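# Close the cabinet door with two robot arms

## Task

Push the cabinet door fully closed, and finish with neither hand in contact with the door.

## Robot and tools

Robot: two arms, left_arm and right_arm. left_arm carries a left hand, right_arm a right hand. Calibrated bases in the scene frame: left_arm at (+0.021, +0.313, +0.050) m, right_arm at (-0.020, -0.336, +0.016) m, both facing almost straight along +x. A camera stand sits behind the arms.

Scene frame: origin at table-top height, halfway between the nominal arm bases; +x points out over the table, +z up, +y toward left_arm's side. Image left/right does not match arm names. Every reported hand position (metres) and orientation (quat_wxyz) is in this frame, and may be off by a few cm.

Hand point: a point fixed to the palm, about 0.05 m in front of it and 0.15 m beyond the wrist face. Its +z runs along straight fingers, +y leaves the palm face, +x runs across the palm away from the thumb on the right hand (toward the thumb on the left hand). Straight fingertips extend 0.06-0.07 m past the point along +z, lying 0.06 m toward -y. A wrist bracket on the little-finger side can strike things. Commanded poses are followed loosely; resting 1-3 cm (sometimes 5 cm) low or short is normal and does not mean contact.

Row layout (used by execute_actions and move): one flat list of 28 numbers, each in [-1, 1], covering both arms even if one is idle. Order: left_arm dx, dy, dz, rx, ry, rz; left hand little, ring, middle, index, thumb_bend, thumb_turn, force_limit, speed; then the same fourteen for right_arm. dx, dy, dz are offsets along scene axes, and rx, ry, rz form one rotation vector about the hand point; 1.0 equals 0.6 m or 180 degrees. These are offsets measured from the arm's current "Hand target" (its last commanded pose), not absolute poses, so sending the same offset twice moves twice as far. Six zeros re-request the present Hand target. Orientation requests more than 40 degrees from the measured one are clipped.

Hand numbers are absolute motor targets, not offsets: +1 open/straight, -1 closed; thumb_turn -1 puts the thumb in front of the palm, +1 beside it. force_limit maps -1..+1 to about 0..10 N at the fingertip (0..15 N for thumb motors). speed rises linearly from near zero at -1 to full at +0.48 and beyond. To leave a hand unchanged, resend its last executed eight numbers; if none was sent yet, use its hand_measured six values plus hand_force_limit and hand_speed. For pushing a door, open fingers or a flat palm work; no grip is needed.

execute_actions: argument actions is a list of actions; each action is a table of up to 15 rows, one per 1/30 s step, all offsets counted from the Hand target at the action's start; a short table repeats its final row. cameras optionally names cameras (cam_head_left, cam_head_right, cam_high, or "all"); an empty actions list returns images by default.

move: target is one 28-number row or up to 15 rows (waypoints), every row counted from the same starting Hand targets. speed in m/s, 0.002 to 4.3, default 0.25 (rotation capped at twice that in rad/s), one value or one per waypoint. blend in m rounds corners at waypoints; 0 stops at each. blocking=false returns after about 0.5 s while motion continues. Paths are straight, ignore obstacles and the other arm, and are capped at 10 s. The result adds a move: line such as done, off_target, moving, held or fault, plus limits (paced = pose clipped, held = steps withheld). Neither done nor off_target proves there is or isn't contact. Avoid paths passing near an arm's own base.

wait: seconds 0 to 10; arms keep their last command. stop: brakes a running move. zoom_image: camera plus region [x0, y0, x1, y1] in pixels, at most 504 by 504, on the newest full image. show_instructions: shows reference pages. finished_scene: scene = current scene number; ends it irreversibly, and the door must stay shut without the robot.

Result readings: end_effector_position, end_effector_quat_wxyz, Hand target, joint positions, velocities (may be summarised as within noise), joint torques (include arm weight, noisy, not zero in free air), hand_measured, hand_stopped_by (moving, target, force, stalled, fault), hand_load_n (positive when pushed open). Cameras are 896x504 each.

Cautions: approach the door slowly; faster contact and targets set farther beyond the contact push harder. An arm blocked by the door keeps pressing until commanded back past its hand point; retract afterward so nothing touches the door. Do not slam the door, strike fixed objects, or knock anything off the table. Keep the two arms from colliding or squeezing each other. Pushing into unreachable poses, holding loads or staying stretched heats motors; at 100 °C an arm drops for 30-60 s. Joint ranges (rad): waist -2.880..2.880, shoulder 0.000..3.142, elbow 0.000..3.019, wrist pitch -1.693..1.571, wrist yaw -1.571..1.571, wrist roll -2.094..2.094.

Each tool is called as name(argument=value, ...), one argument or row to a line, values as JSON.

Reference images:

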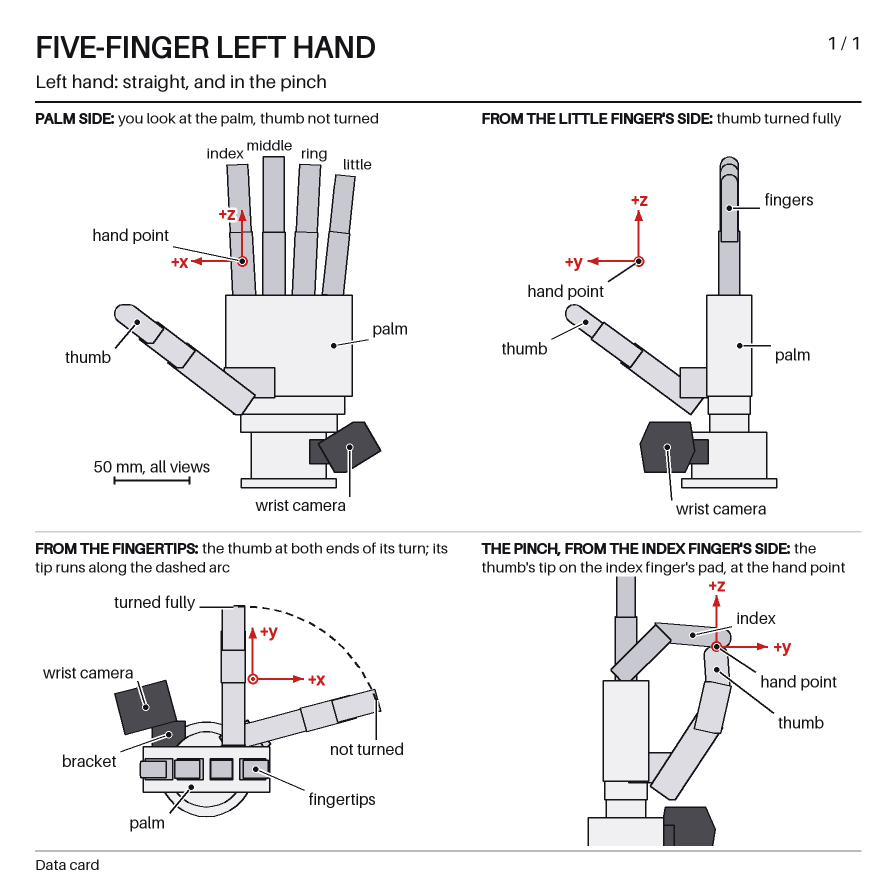

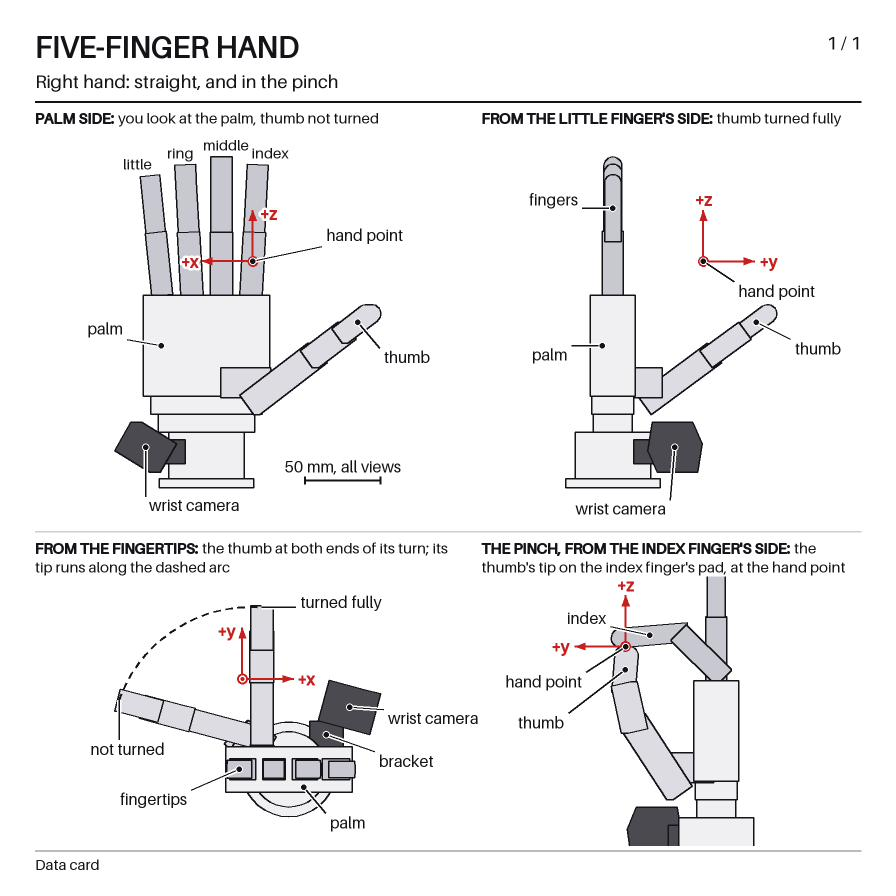

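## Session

execute_actions(
  actions=[],
)

Scene clock: 0.00 s.
left_arm: end_effector_position=(+0.0825, -0.0325, +0.3097) hand_measured=(+1.000, +1.000, +1.000, +1.000, +1.000, +1.000) hand_load_n=(+0.0, +0.0, +0.0, +0.0, +0.0, +0.0) hand_stopped_by=(target, target, target, target, target, target) hand_force_limit=0.00 hand_speed=-0.80 end_effector_quat_wxyz=(+0.137, +0.465, +0.873, +0.058) | right_arm: end_effector_position=(+0.5799, -0.1437, +0.1773) hand_measured=(+1.000, +1.000, +1.000, +1.000, +1.000, +1.000) hand_load_n=(+0.0, +0.0, +0.0, +0.0, +0.0, +0.0) hand_stopped_by=(target, target, target, target, target, target) hand_force_limit=0.00 hand_speed=-0.80 end_effector_quat_wxyz=(-0.444, +0.879, -0.097, +0.144)
Joint positions: left_arm=[-1.656 1.382 1.372 -1.553 -0.299 0.914] | right_arm=[0.112 1.756 1.473 -0.635 -0.781 -0.947]
Joint velocities: within noise
Joint torques (N m): no reading
Motor temperatures (°C): left_arm=[26 30 27 28 29 30] | right_arm=[26 27 28 26 26 29]
Heat: left arm: hottest shoulder 30 °C; right arm: hottest wrist roll 29 °C.
Hand target: left_arm +0.0821, -0.0386, +0.3191; +0.143, +0.463, +0.874, +0.044 | right_arm +0.5893, -0.1424, +0.1942; -0.448, +0.875, -0.088, +0.160

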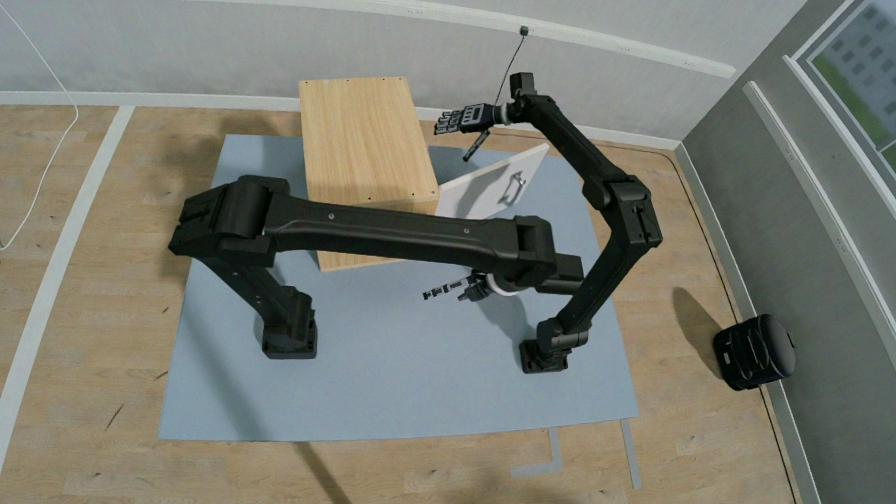

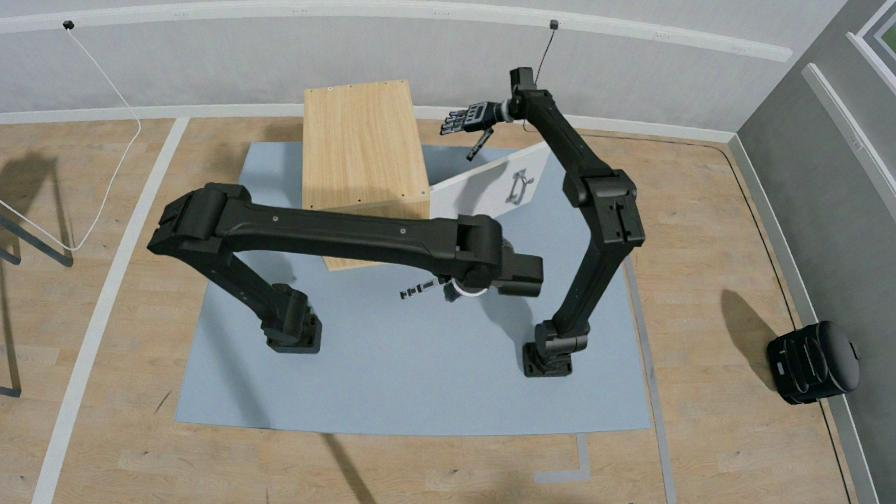

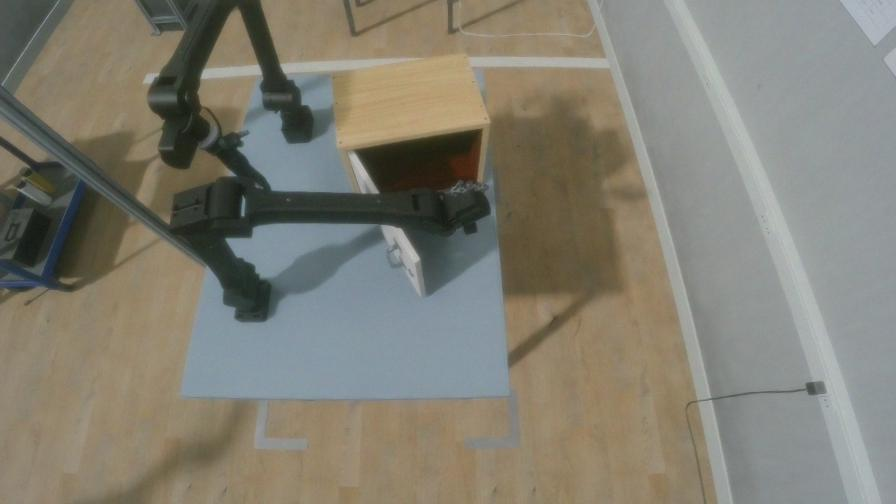

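zoom_image(
  camera="cam_high",
  region=[310, 40, 520, 310],
)

zoom_image(
  camera="cam_head_right",
  region=[290, 60, 590, 280],
)

zoom_image(
  camera="cam_head_left",
  region=[290, 60, 590, 280],
)

Scaled by 1.867 from the camera's 896x504 image, which has a finer 1280x720 frame.

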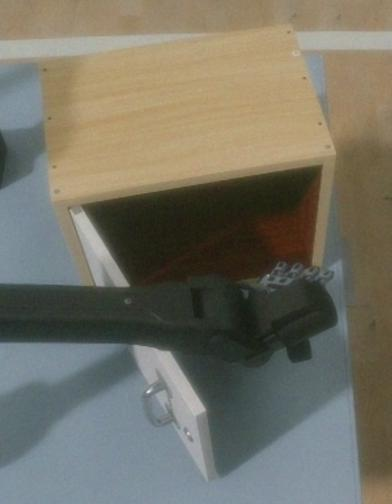

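Scaled by 1.680 from the camera's 896x504 image, which has a finer 1280x720 frame.

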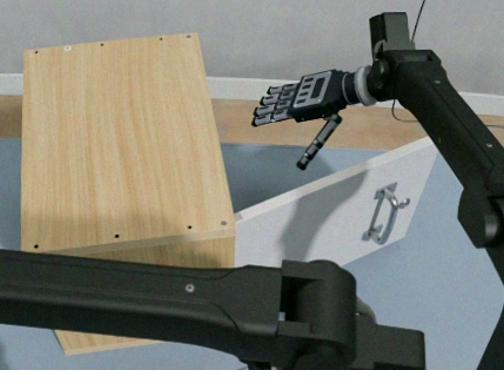

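Scaled by 1.680 from the camera's 896x504 image, which has a finer 1280x720 frame.

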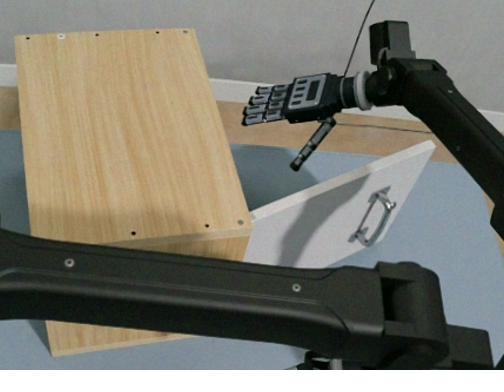

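move(
  target=[
    [0,0.1,0.02,0,0,0,1,1,1,1,1,1,0,-0.8,-0.0655,-0.096,0.3763,0,0,0,-1,-1,-1,-1,1,-1,0,-0.2],
    [0,0.1,0.02,0,0,0,1,1,1,1,1,1,0,-0.8,-0.4388,-0.3977,0.3263,-0.4189,-0.2241,-0.406,-1,-1,-1,-1,1,-1,0,-0.2],
    [0,0.1,0.02,0,0,0,1,1,1,1,1,1,0,-0.8,-0.4388,-0.3977,0.0513,-0.4189,-0.2241,-0.406,-1,-1,-1,-1,1,-1,0,-0.2],
  ],
  speed=[0.25,0.35,0.2],
  blend=0.02,
  cameras=["all"],
)

zoom_image(
  camera="cam_high",
  region=[280, 80, 520, 330],
)

zoom_image(
  camera="cam_head_left",
  region=[370, 80, 640, 300],
)

Scene clock: 29.90 s.
left_arm: end_effector_position=(+0.0843, +0.0148, +0.3285) hand_measured=(+1.000, +1.000, +1.000, +1.000, +1.000, +1.000) hand_load_n=(+0.0, +0.0, +0.0, +0.0, +0.0, +0.0) hand_stopped_by=(target, target, target, target, target, target) hand_force_limit=0.00 hand_speed=-0.80 end_effector_quat_wxyz=(+0.144, +0.463, +0.874, +0.043) | right_arm: end_effector_position=(+0.3238, -0.3861, +0.2263) hand_measured=(-1.000, -1.000, -1.000, -1.000, +1.000, -1.000) hand_load_n=(+0.0, +0.0, +0.0, +0.0, +0.0, +0.0) hand_stopped_by=(target, target, target, target, target, target) hand_force_limit=0.00 hand_speed=-0.20 end_effector_quat_wxyz=(+0.300, +0.640, -0.306, +0.637)
Joint positions: left_arm=[-1.66 1.24 1.295 -1.588 -0.299 0.911] | right_arm=[0.463 1.204 0.446 0.724 1.365 -1.532]
Joint torques (N m): left_arm=[0.44 -8.64 8.44 0.02 -0.39 0] | right_arm=[-0.15 -1.55 6.48 2.3 0.11 -0.15]
Heat: left arm: hottest shoulder 31 °C; right arm: hottest elbow 30 °C.
Hand target: left_arm +0.0821, +0.0215, +0.3310; +0.143, +0.463, +0.874, +0.044 | right_arm +0.3259, -0.3810, +0.2250; +0.298, +0.641, -0.299, +0.641
Off the commanded pose: left_arm 0.007 m, 0 deg | right_arm 0.006 m, 1 deg.
move: done

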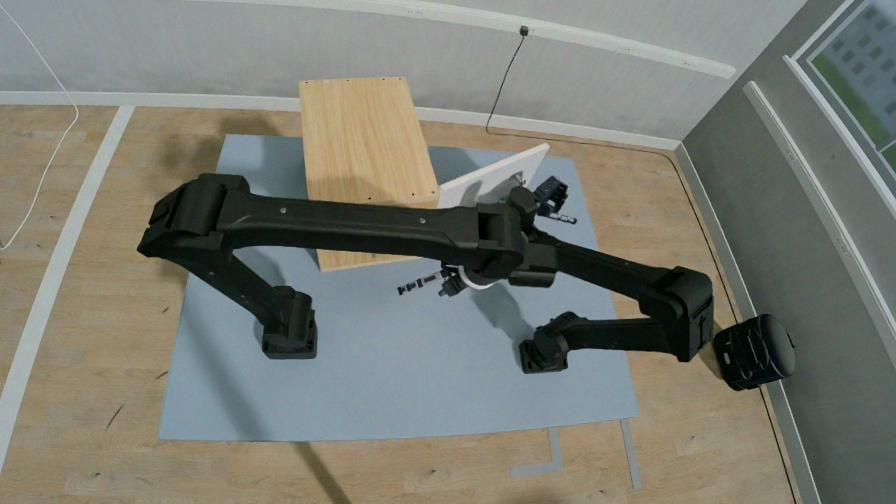

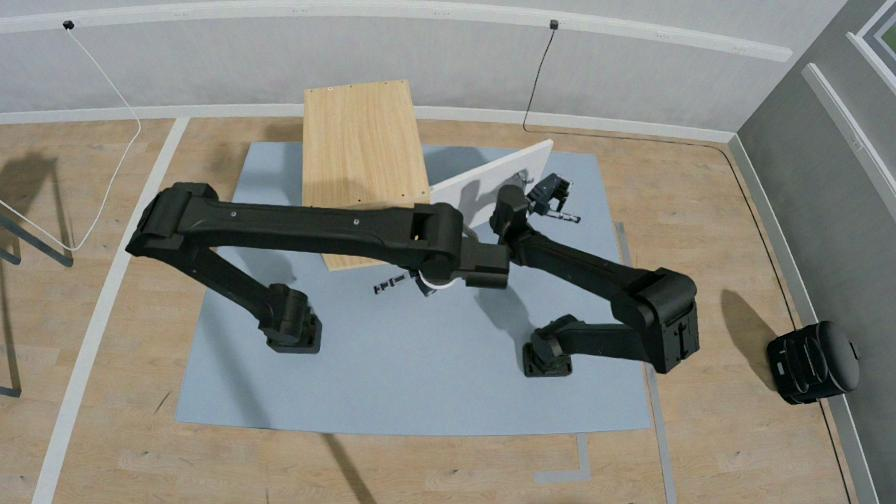

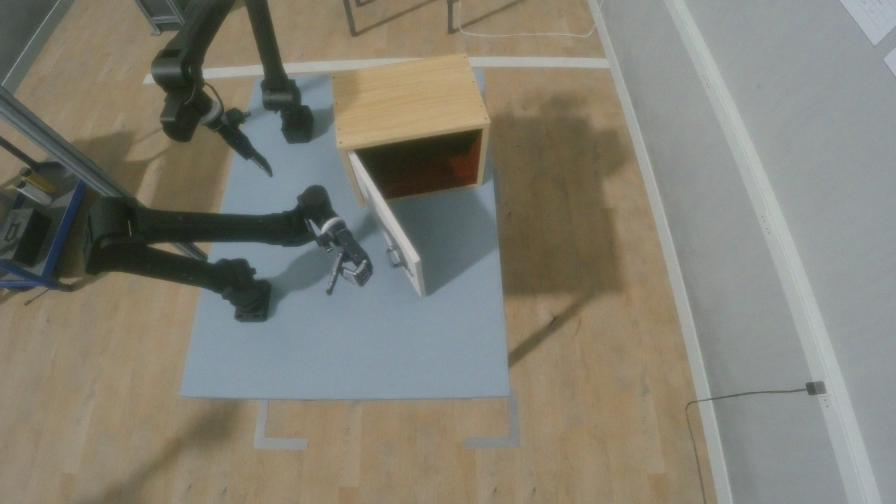

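Scaled by 2.016 from the camera's 896x504 image, which has a finer 1280x720 frame.

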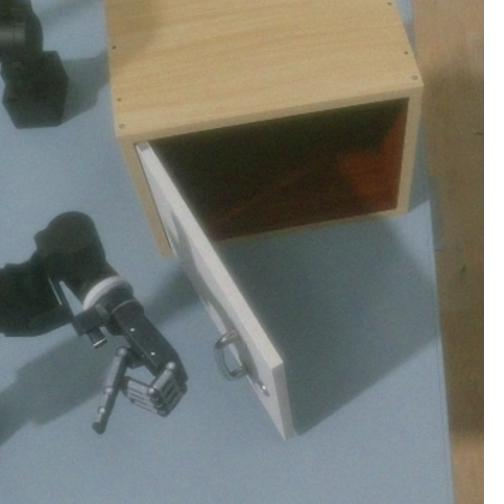

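Scaled by 1.867 from the camera's 896x504 image, which has a finer 1280x720 frame.

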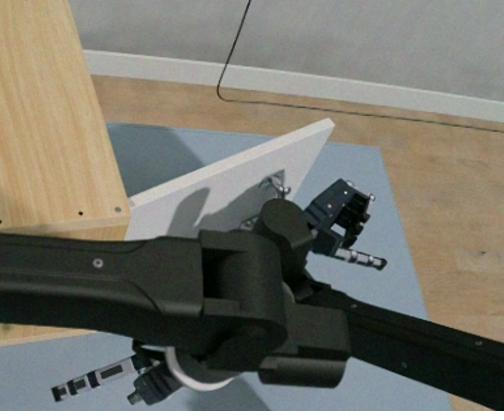

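move(
  target=[
    [0,0,0,0,0,0,1,1,1,1,1,1,0,-0.8,0.1285,0.0767,0.0,0,0,0,-1,-1,-1,-1,1,-1,0,-0.2],
    [0,0,0,0,0,0,1,1,1,1,1,1,0,-0.8,0.2702,0.1517,0.0,0,0,0.0833,-1,-1,-1,-1,1,-1,0,-0.2],
    [0,0,0,0,0,0,1,1,1,1,1,1,0,-0.8,0.3935,0.2683,0.0,0,0,0.1833,-1,-1,-1,-1,1,-1,0,-0.2],
    [0,0,0,0,0,0,1,1,1,1,1,1,0,-0.8,0.4718,0.4208,0.0,0,0,0.2833,-1,-1,-1,-1,1,-1,0,-0.2],
    [0,0,0,0,0,0,1,1,1,1,1,1,0,-0.8,0.4952,0.5133,0.0,0,0,0.3389,-1,-1,-1,-1,1,-1,0,-0.2],
    [0,0,0,0,0,0,1,1,1,1,1,1,0,-0.8,0.4952,0.61,0.0,0,0,0.3722,-1,-1,-1,-1,1,-1,0,-0.2],
    [0,0,0,0,0,0,1,1,1,1,1,1,0,-0.8,0.4985,0.3517,0.0,0,0,0.34,-1,-1,-1,-1,1,-1,0,-0.2],
  ],
  speed=[0.15,0.15,0.15,0.12,0.1,0.07,0.2],
  blend=[0.02,0.02,0.02,0.02,0.01,0,0],
  cameras=["all"],
)

zoom_image(
  camera="cam_high",
  region=[300, 100, 520, 280],
)

zoom_image(
  camera="cam_head_right",
  region=[370, 60, 560, 230],
)

Scene clock: 42.93 s.
left_arm: end_effector_position=(+0.0843, +0.0148, +0.3285) hand_measured=(+1.000, +1.000, +1.000, +1.000, +1.000, +1.000) hand_load_n=(+0.0, +0.0, +0.0, +0.0, +0.0, +0.0) hand_stopped_by=(target, target, target, target, target, target) hand_force_limit=0.00 hand_speed=-0.80 end_effector_quat_wxyz=(+0.144, +0.463, +0.874, +0.043) | right_arm: end_effector_position=(+0.6257, -0.1699, +0.2062) hand_measured=(-1.000, -1.000, -1.000, -1.000, +1.000, -1.000) hand_load_n=(+0.0, +0.0, +0.0, +0.0, +0.0, +0.0) hand_stopped_by=(target, target, target, target, target, target) hand_force_limit=0.00 hand_speed=-0.20 end_effector_quat_wxyz=(-0.061, +0.718, +0.076, +0.690)
Joint positions: left_arm=[-1.66 1.24 1.295 -1.588 -0.299 0.911] | right_arm=[0.386 1.693 0.92 0.73 0.208 -1.579]
Joint torques (N m): left_arm=[0.38 -8.64 8.43 0.02 -0.39 0] | right_arm=[-1.26 -10.17 6.86 3.06 -0.01 0.02]
Heat: left arm: hottest shoulder 31 °C; right arm: hottest elbow 31 °C.
Hand target: left_arm +0.0821, +0.0215, +0.3310; +0.143, +0.463, +0.874, +0.044 | right_arm +0.6251, -0.1700, +0.2249; -0.069, +0.704, +0.069, +0.704
Off the commanded pose: left_arm 0.007 m, 0 deg | right_arm 0.019 m, 3 deg.
move: off_target (right_arm)

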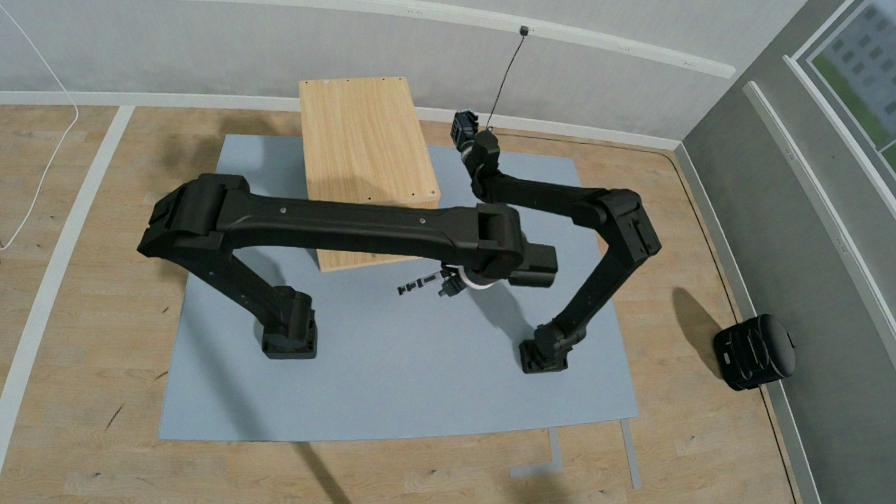

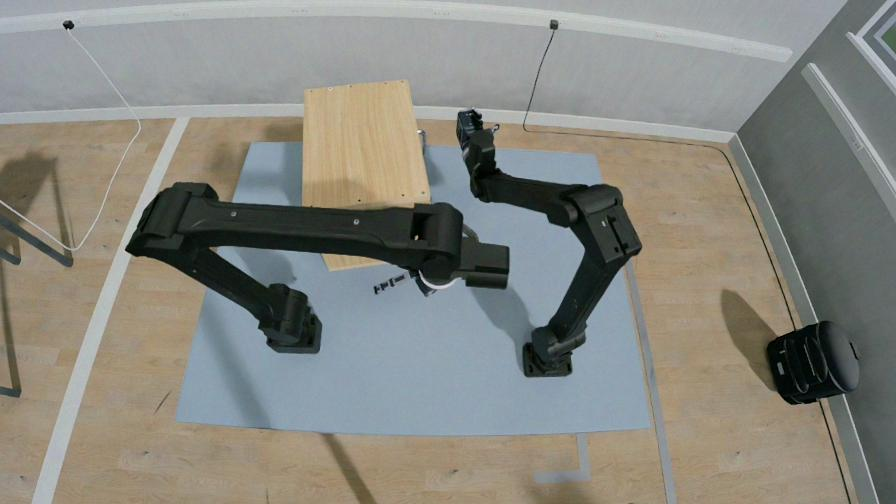

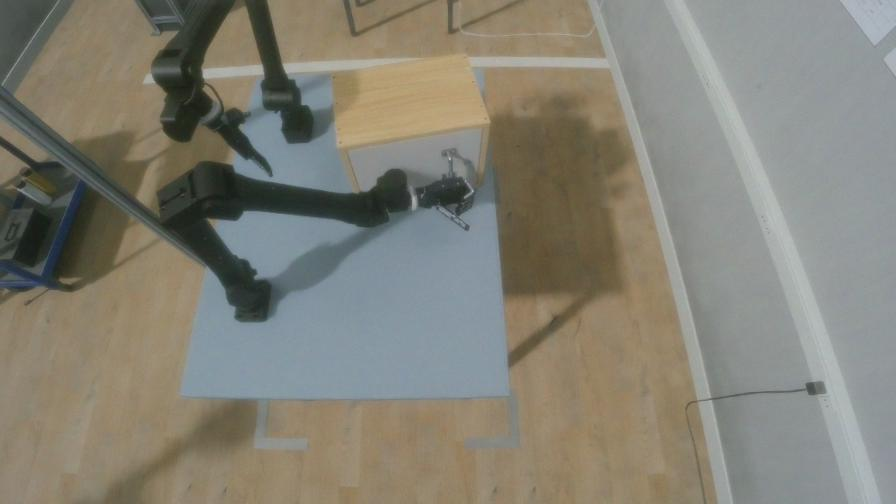

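Scaled by 2.291 from the camera's 896x504 image, which has a finer 1280x720 frame.

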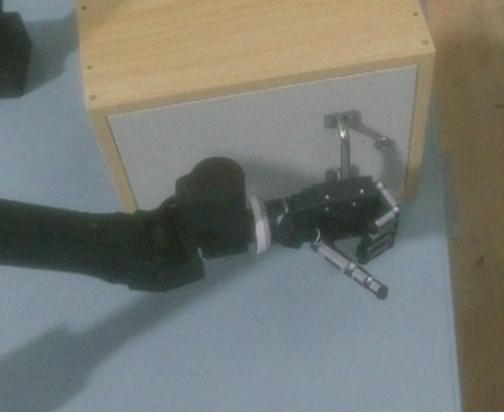

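Scaled by 2.653 from the camera's 896x504 image, which has a finer 1280x720 frame.

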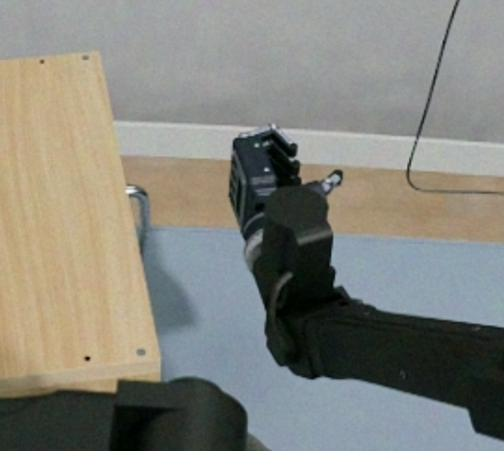

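finished_scene(
  scene=2,
)

The scene is finished: the task was done.


## Next scene

The same job, from a new start.

Reference images:

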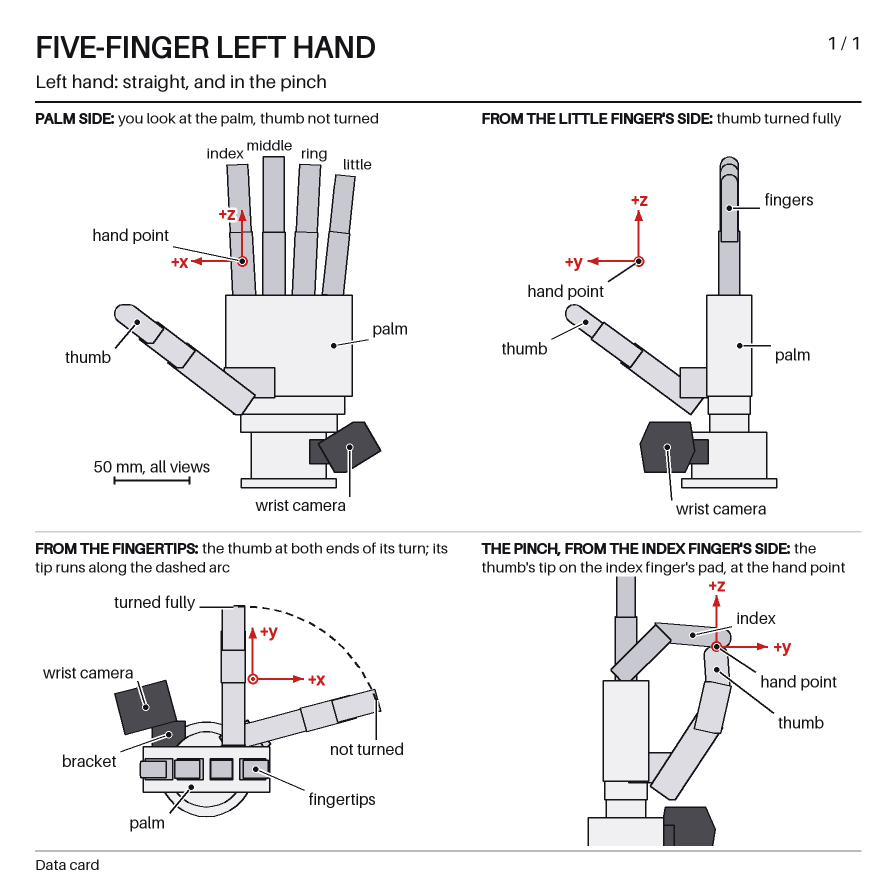

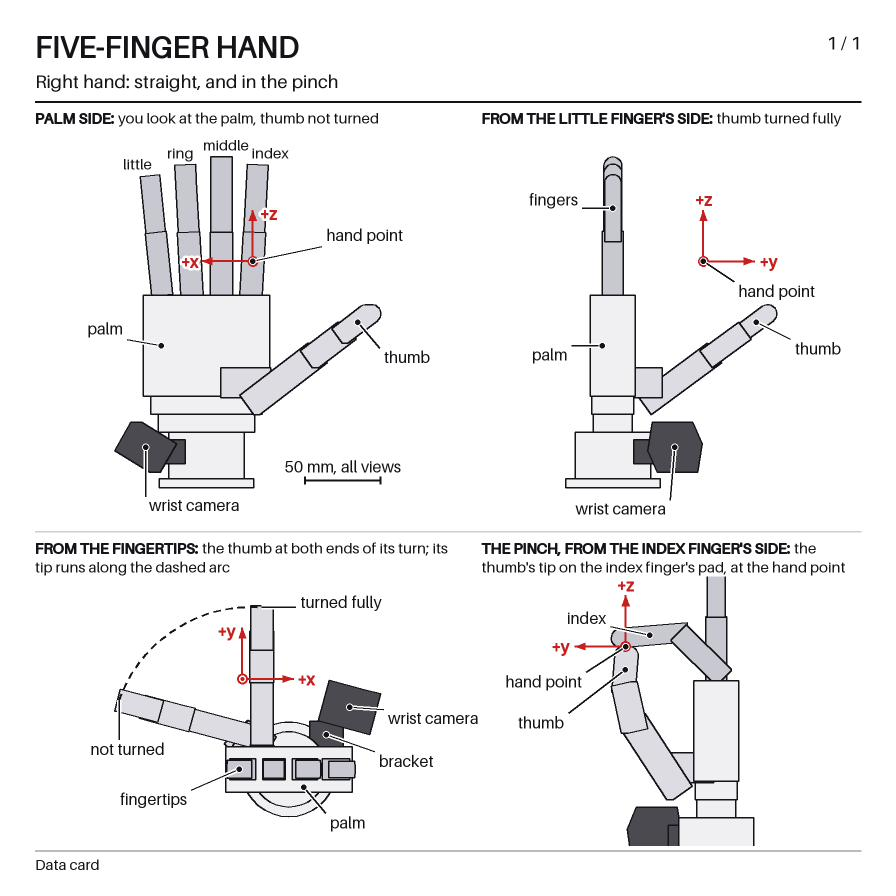

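execute_actions(
  actions=[],
)

zoom_image(
  camera="cam_high",
  region=[300, 40, 540, 330],
)

zoom_image(
  camera="cam_head_right",
  region=[290, 60, 590, 280],
)

Scene clock: 0.00 s.
left_arm: end_effector_position=(+0.0943, -0.1308, +0.3682) hand_measured=(+1.000, +1.000, +1.000, +1.000, +1.000, +1.000) hand_load_n=(+0.0, +0.0, -0.5, +0.0, +0.0, +0.0) hand_stopped_by=(target, target, target, target, target, target) hand_force_limit=0.00 hand_speed=-0.80 end_effector_quat_wxyz=(-0.276, +0.029, +0.880, -0.385) | right_arm: end_effector_position=(+0.4107, -0.4544, +0.1176) hand_measured=(+1.000, +1.000, +1.000, +1.000, +1.000, +1.000) hand_load_n=(+0.0, +0.0, +0.0, +0.0, +0.0, +0.0) hand_stopped_by=(target, target, target, target, target, target) hand_force_limit=0.00 hand_speed=-0.80 end_effector_quat_wxyz=(+0.007, -0.434, +0.900, -0.039)
Joint positions: left_arm=[-1.071 1.34 1.346 -1.048 0.878 0.332] | right_arm=[-0.371 1.637 1.292 -1.159 0.044 0.315]
Joint velocities: within noise
Joint torques (N m): no reading
Motor temperatures (°C): left_arm=[25 30 27 28 29 30] | right_arm=[26 27 28 26 26 29]
Heat: left arm: hottest shoulder 30 °C; right arm: hottest wrist roll 29 °C.
Hand target: left_arm +0.0967, -0.1353, +0.3820; -0.268, +0.037, +0.876, -0.398 | right_arm +0.4197, -0.4577, +0.1267; +0.017, -0.434, +0.900, -0.049

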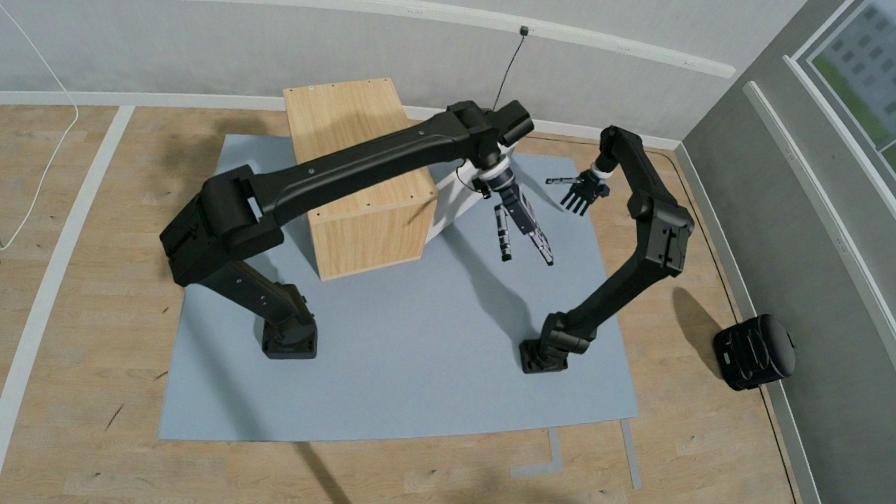

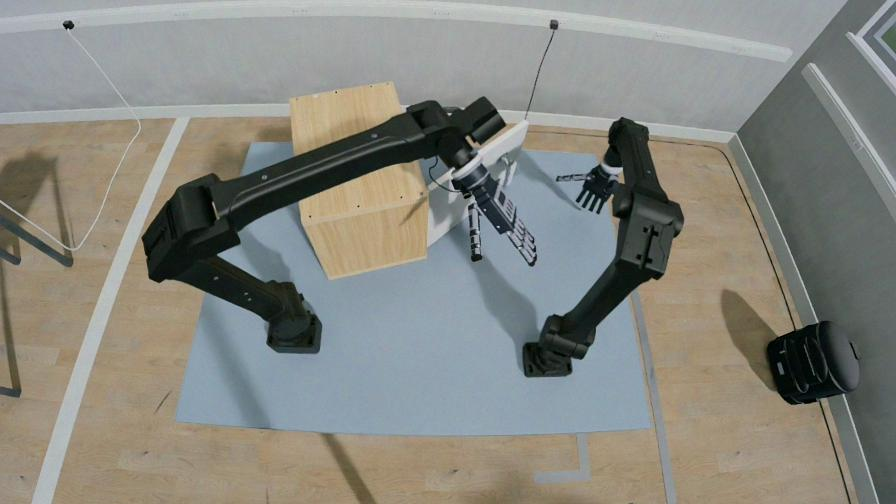

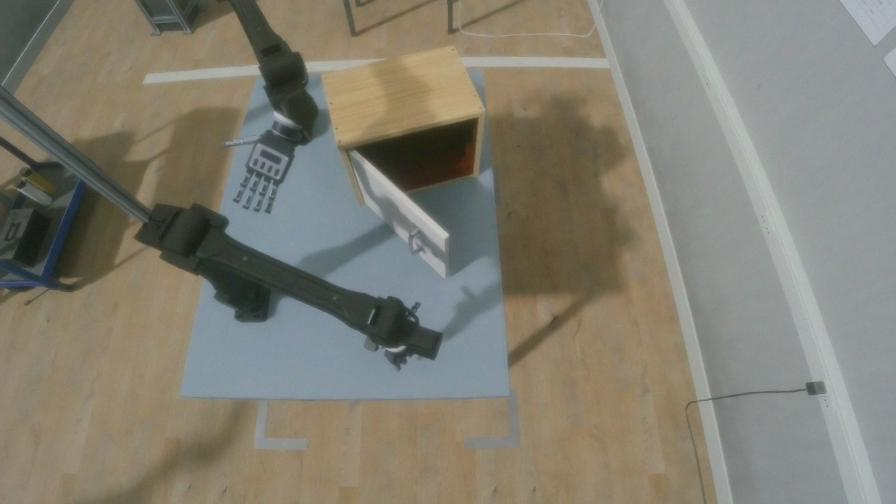

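Scaled by 1.738 from the camera's 896x504 image, which has a finer 1280x720 frame.

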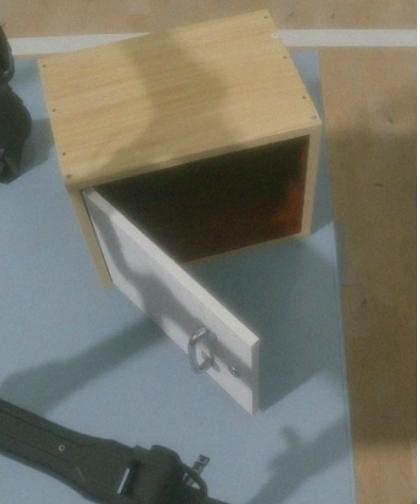

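Scaled by 1.680 from the camera's 896x504 image, which has a finer 1280x720 frame.

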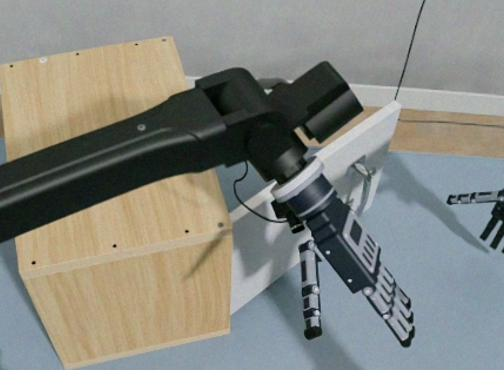

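move(
  target=[
    [-0.011,0.225,0.03,0,0,0,1,1,1,1,1,1,0,-0.8,-0.0328,0.0462,0.2555,-0.2669,-0.0176,0.1822,-1,-1,-1,-1,1,-1,0,-0.2],
    [-0.011,0.225,0.03,0,0,0,1,1,1,1,1,1,0,-0.8,-0.0228,0.1562,0.1638,-0.5338,-0.0352,0.3645,-1,-1,-1,-1,1,-1,0,-0.2],
  ],
  speed=[0.3,0.3],
  blend=0.02,
  cameras=["all"],
)

zoom_image(
  camera="cam_high",
  region=[280, 80, 520, 330],
)

Scene clock: 14.87 s.
left_arm: end_effector_position=(+0.0917, -0.0051, +0.3983) hand_measured=(+1.000, +1.000, +1.000, +1.000, +1.000, +1.000) hand_load_n=(+0.0, +0.0, +0.0, +0.0, +0.0, +0.0) hand_stopped_by=(target, target, target, target, target, target) hand_force_limit=0.00 hand_speed=-0.80 end_effector_quat_wxyz=(-0.269, +0.037, +0.877, -0.396) | right_arm: end_effector_position=(+0.4038, -0.3692, +0.2270) hand_measured=(-1.000, -1.000, -1.000, -1.000, +1.000, -1.000) hand_load_n=(+0.0, +0.5, +0.0, +0.0, +0.0, +0.5) hand_stopped_by=(target, target, target, target, target, target) hand_force_limit=0.00 hand_speed=-0.20 end_effector_quat_wxyz=(+0.232, +0.667, -0.237, +0.667)
Joint positions: left_arm=[-0.878 1.098 1.241 -1.386 0.962 0.623] | right_arm=[0.397 1.322 0.534 0.783 1.09 -1.559]
Joint torques (N m): left_arm=[1.73 -6.65 8.59 0.58 0.94 0.13] | right_arm=[-0.38 -2.9 6.5 2.56 0.02 -0.13]
Heat: left arm: hottest shoulder 30 °C; right arm: hottest elbow 29 °C.
Hand target: left_arm +0.0902, -0.0004, +0.4000; -0.268, +0.037, +0.876, -0.398 | right_arm +0.4059, -0.3640, +0.2249; +0.230, +0.668, -0.231, +0.669
Off the commanded pose: left_arm 0.005 m, 0 deg | right_arm 0.006 m, 1 deg.
move: done

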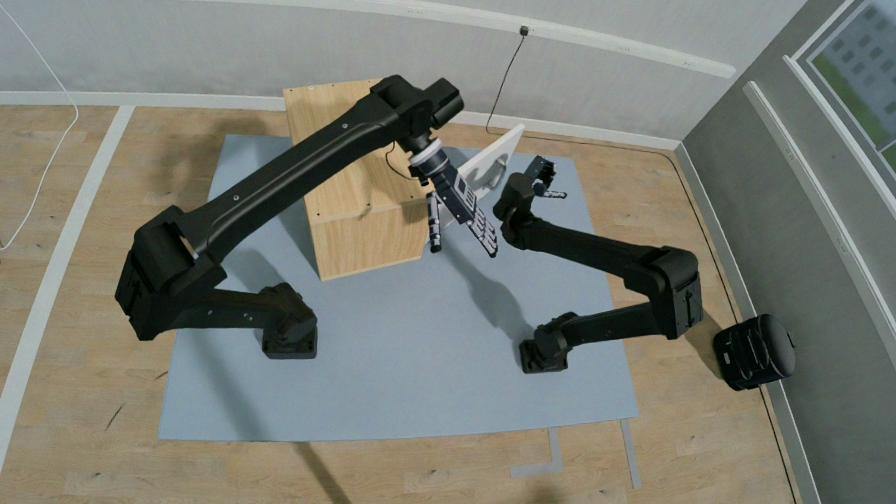

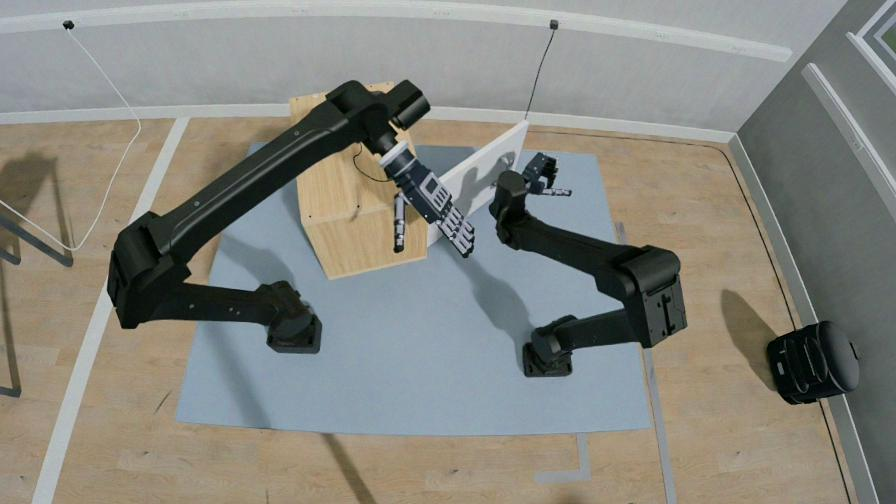

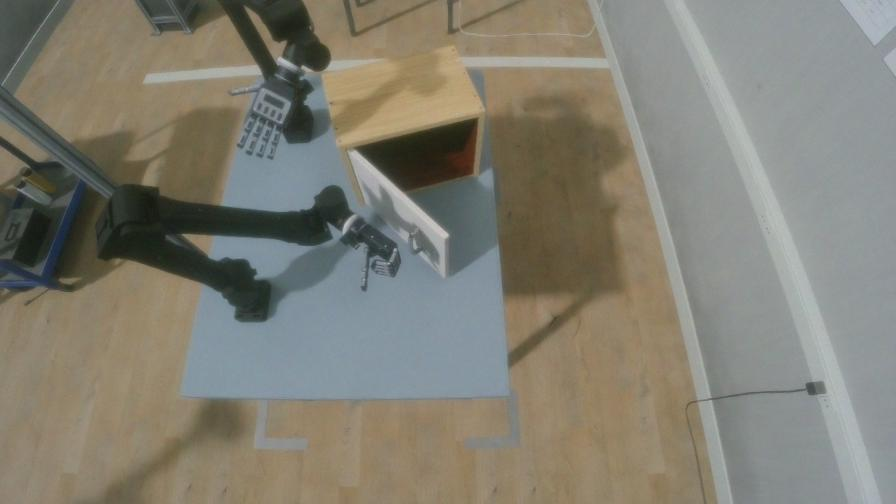

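Scaled by 2.016 from the camera's 896x504 image, which has a finer 1280x720 frame.

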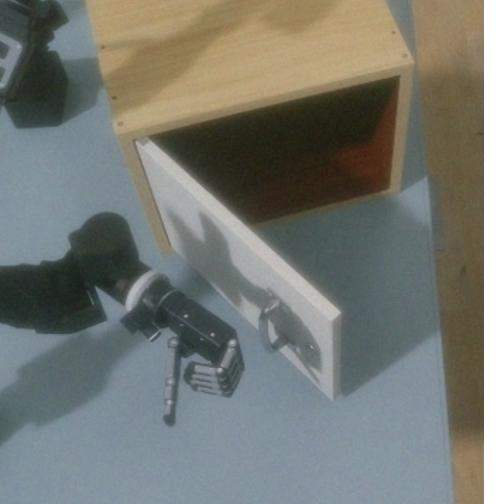

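move(
  target=[
    [0,0,0,0,0,0,1,1,1,1,1,1,0,-0.8,0.1085,0.105,0.0,0,0,0,-1,-1,-1,-1,1,-1,0,-0.2],
    [0,0,0,0,0,0,1,1,1,1,1,1,0,-0.8,0.226,0.2,0.0,0,0,0.0889,-1,-1,-1,-1,1,-1,0,-0.2],
    [0,0,0,0,0,0,1,1,1,1,1,1,0,-0.8,0.3102,0.3233,0.0,0,0,0.1722,-1,-1,-1,-1,1,-1,0,-0.2],
    [0,0,0,0,0,0,1,1,1,1,1,1,0,-0.8,0.3585,0.4583,0.0,0,0,0.2556,-1,-1,-1,-1,1,-1,0,-0.2],
    [0,0,0,0,0,0,1,1,1,1,1,1,0,-0.8,0.3668,0.5333,0.0,0,0,0.2944,-1,-1,-1,-1,1,-1,0,-0.2],
    [0,0,0,0,0,0,1,1,1,1,1,1,0,-0.8,0.3585,0.6233,0.0,0,0,0.3278,-1,-1,-1,-1,1,-1,0,-0.2],
    [0,0,0,0,0,0,1,1,1,1,1,1,0,-0.8,0.39,0.3733,0.0,0,0,0.3111,-1,-1,-1,-1,1,-1,0,-0.2],
  ],
  speed=[0.15,0.15,0.15,0.12,0.1,0.07,0.2],
  blend=[0.02,0.02,0.02,0.02,0.01,0,0],
  cameras=["all"],
)

zoom_image(
  camera="cam_high",
  region=[300, 100, 520, 280],
)

zoom_image(
  camera="cam_head_right",
  region=[370, 60, 560, 230],
)

Scene clock: 26.37 s.
left_arm: end_effector_position=(+0.0917, -0.0051, +0.3983) hand_measured=(+1.000, +1.000, +1.000, +1.000, +1.000, +1.000) hand_load_n=(+0.0, +0.0, +0.0, +0.0, -0.5, -0.5) hand_stopped_by=(target, target, target, target, target, target) hand_force_limit=0.00 hand_speed=-0.80 end_effector_quat_wxyz=(-0.269, +0.037, +0.877, -0.396) | right_arm: end_effector_position=(+0.6412, -0.1416, +0.2070) hand_measured=(-1.000, -1.000, -1.000, -1.000, +1.000, -1.000) hand_load_n=(-0.5, +0.0, +0.0, +0.0, +0.0, +0.0) hand_stopped_by=(target, target, target, target, target, target) hand_force_limit=0.00 hand_speed=-0.20 end_effector_quat_wxyz=(-0.103, +0.711, +0.116, +0.686)
Joint positions: left_arm=[-0.878 1.098 1.241 -1.386 0.962 0.623] | right_arm=[0.384 1.723 0.965 0.72 0.091 -1.58]
Joint torques (N m): left_arm=[1.73 -6.65 8.59 0.58 0.94 0.13] | right_arm=[-0.91 -10.58 6.93 3.03 0.01 0.03]
Heat: left arm: hottest shoulder 30 °C; right arm: hottest elbow 30 °C.
Hand target: left_arm +0.0902, -0.0004, +0.4000; -0.268, +0.037, +0.876, -0.398 | right_arm +0.6399, -0.1399, +0.2249; -0.111, +0.698, +0.110, +0.698
Off the commanded pose: left_arm 0.005 m, 0 deg | right_arm 0.018 m, 2 deg.
move: off_target (right_arm)

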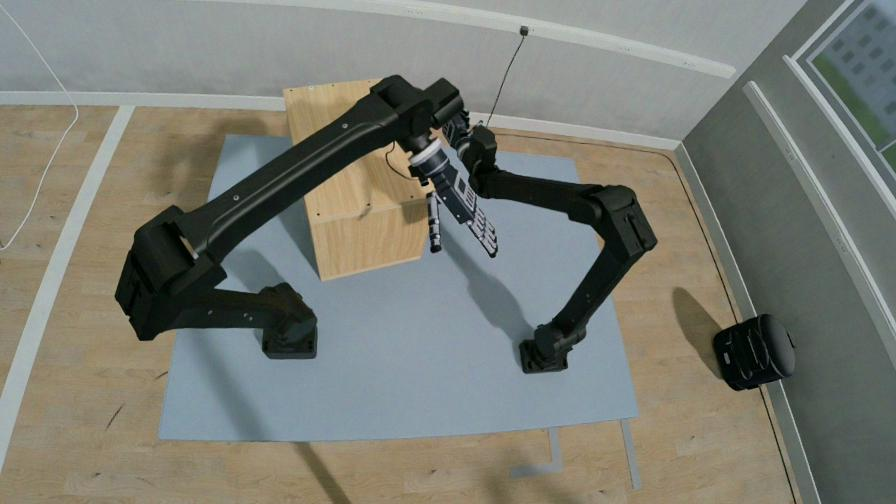

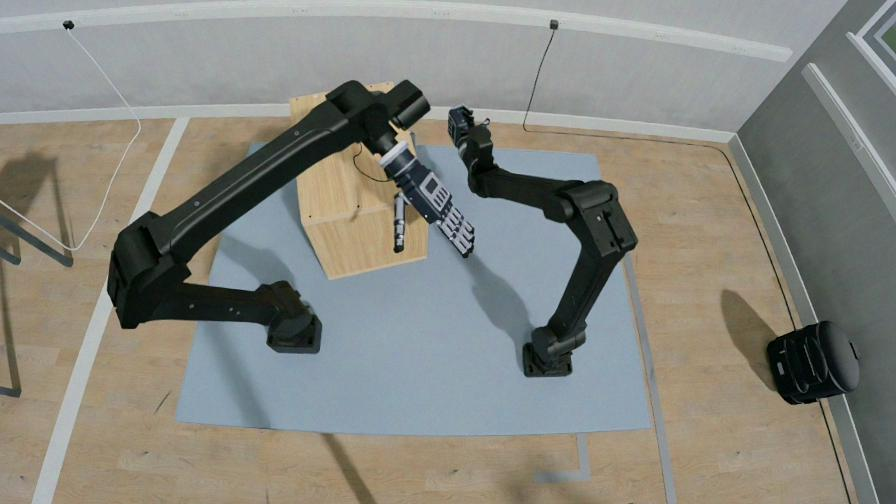

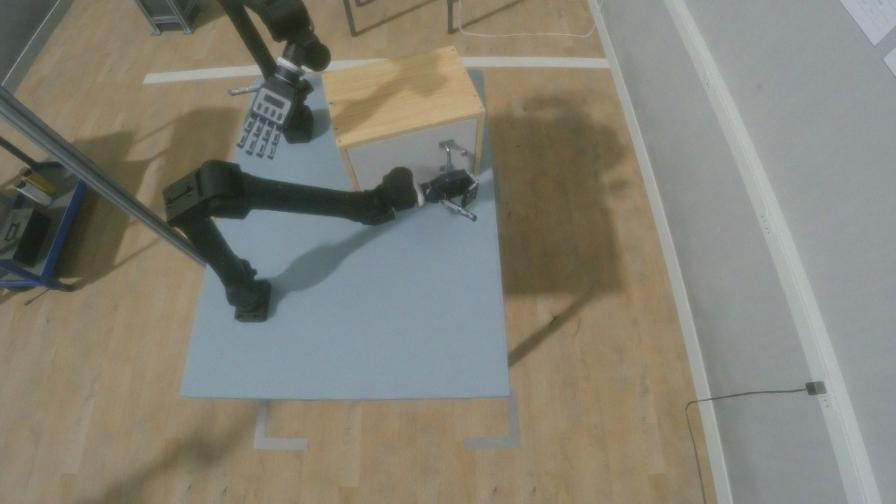

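Scaled by 2.291 from the camera's 896x504 image, which has a finer 1280x720 frame.

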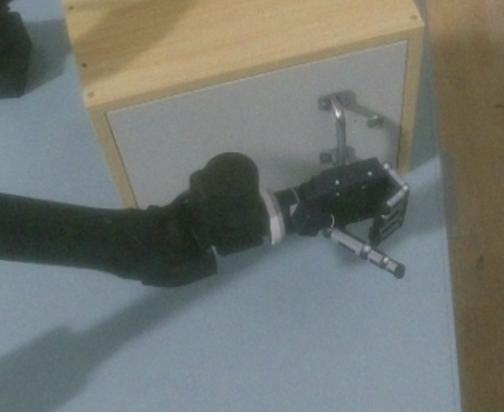

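Scaled by 2.653 from the camera's 896x504 image, which has a finer 1280x720 frame.

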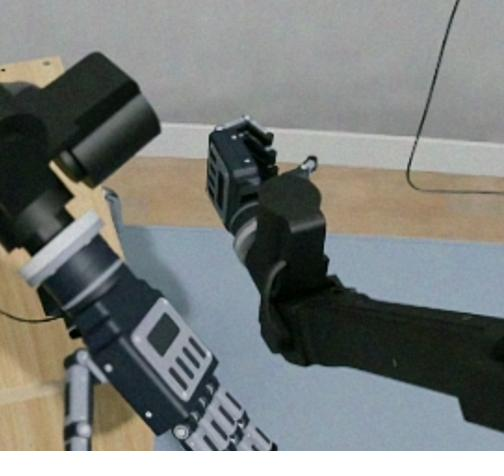

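finished_scene(
  scene=3,
)

The scene is finished: the task was done.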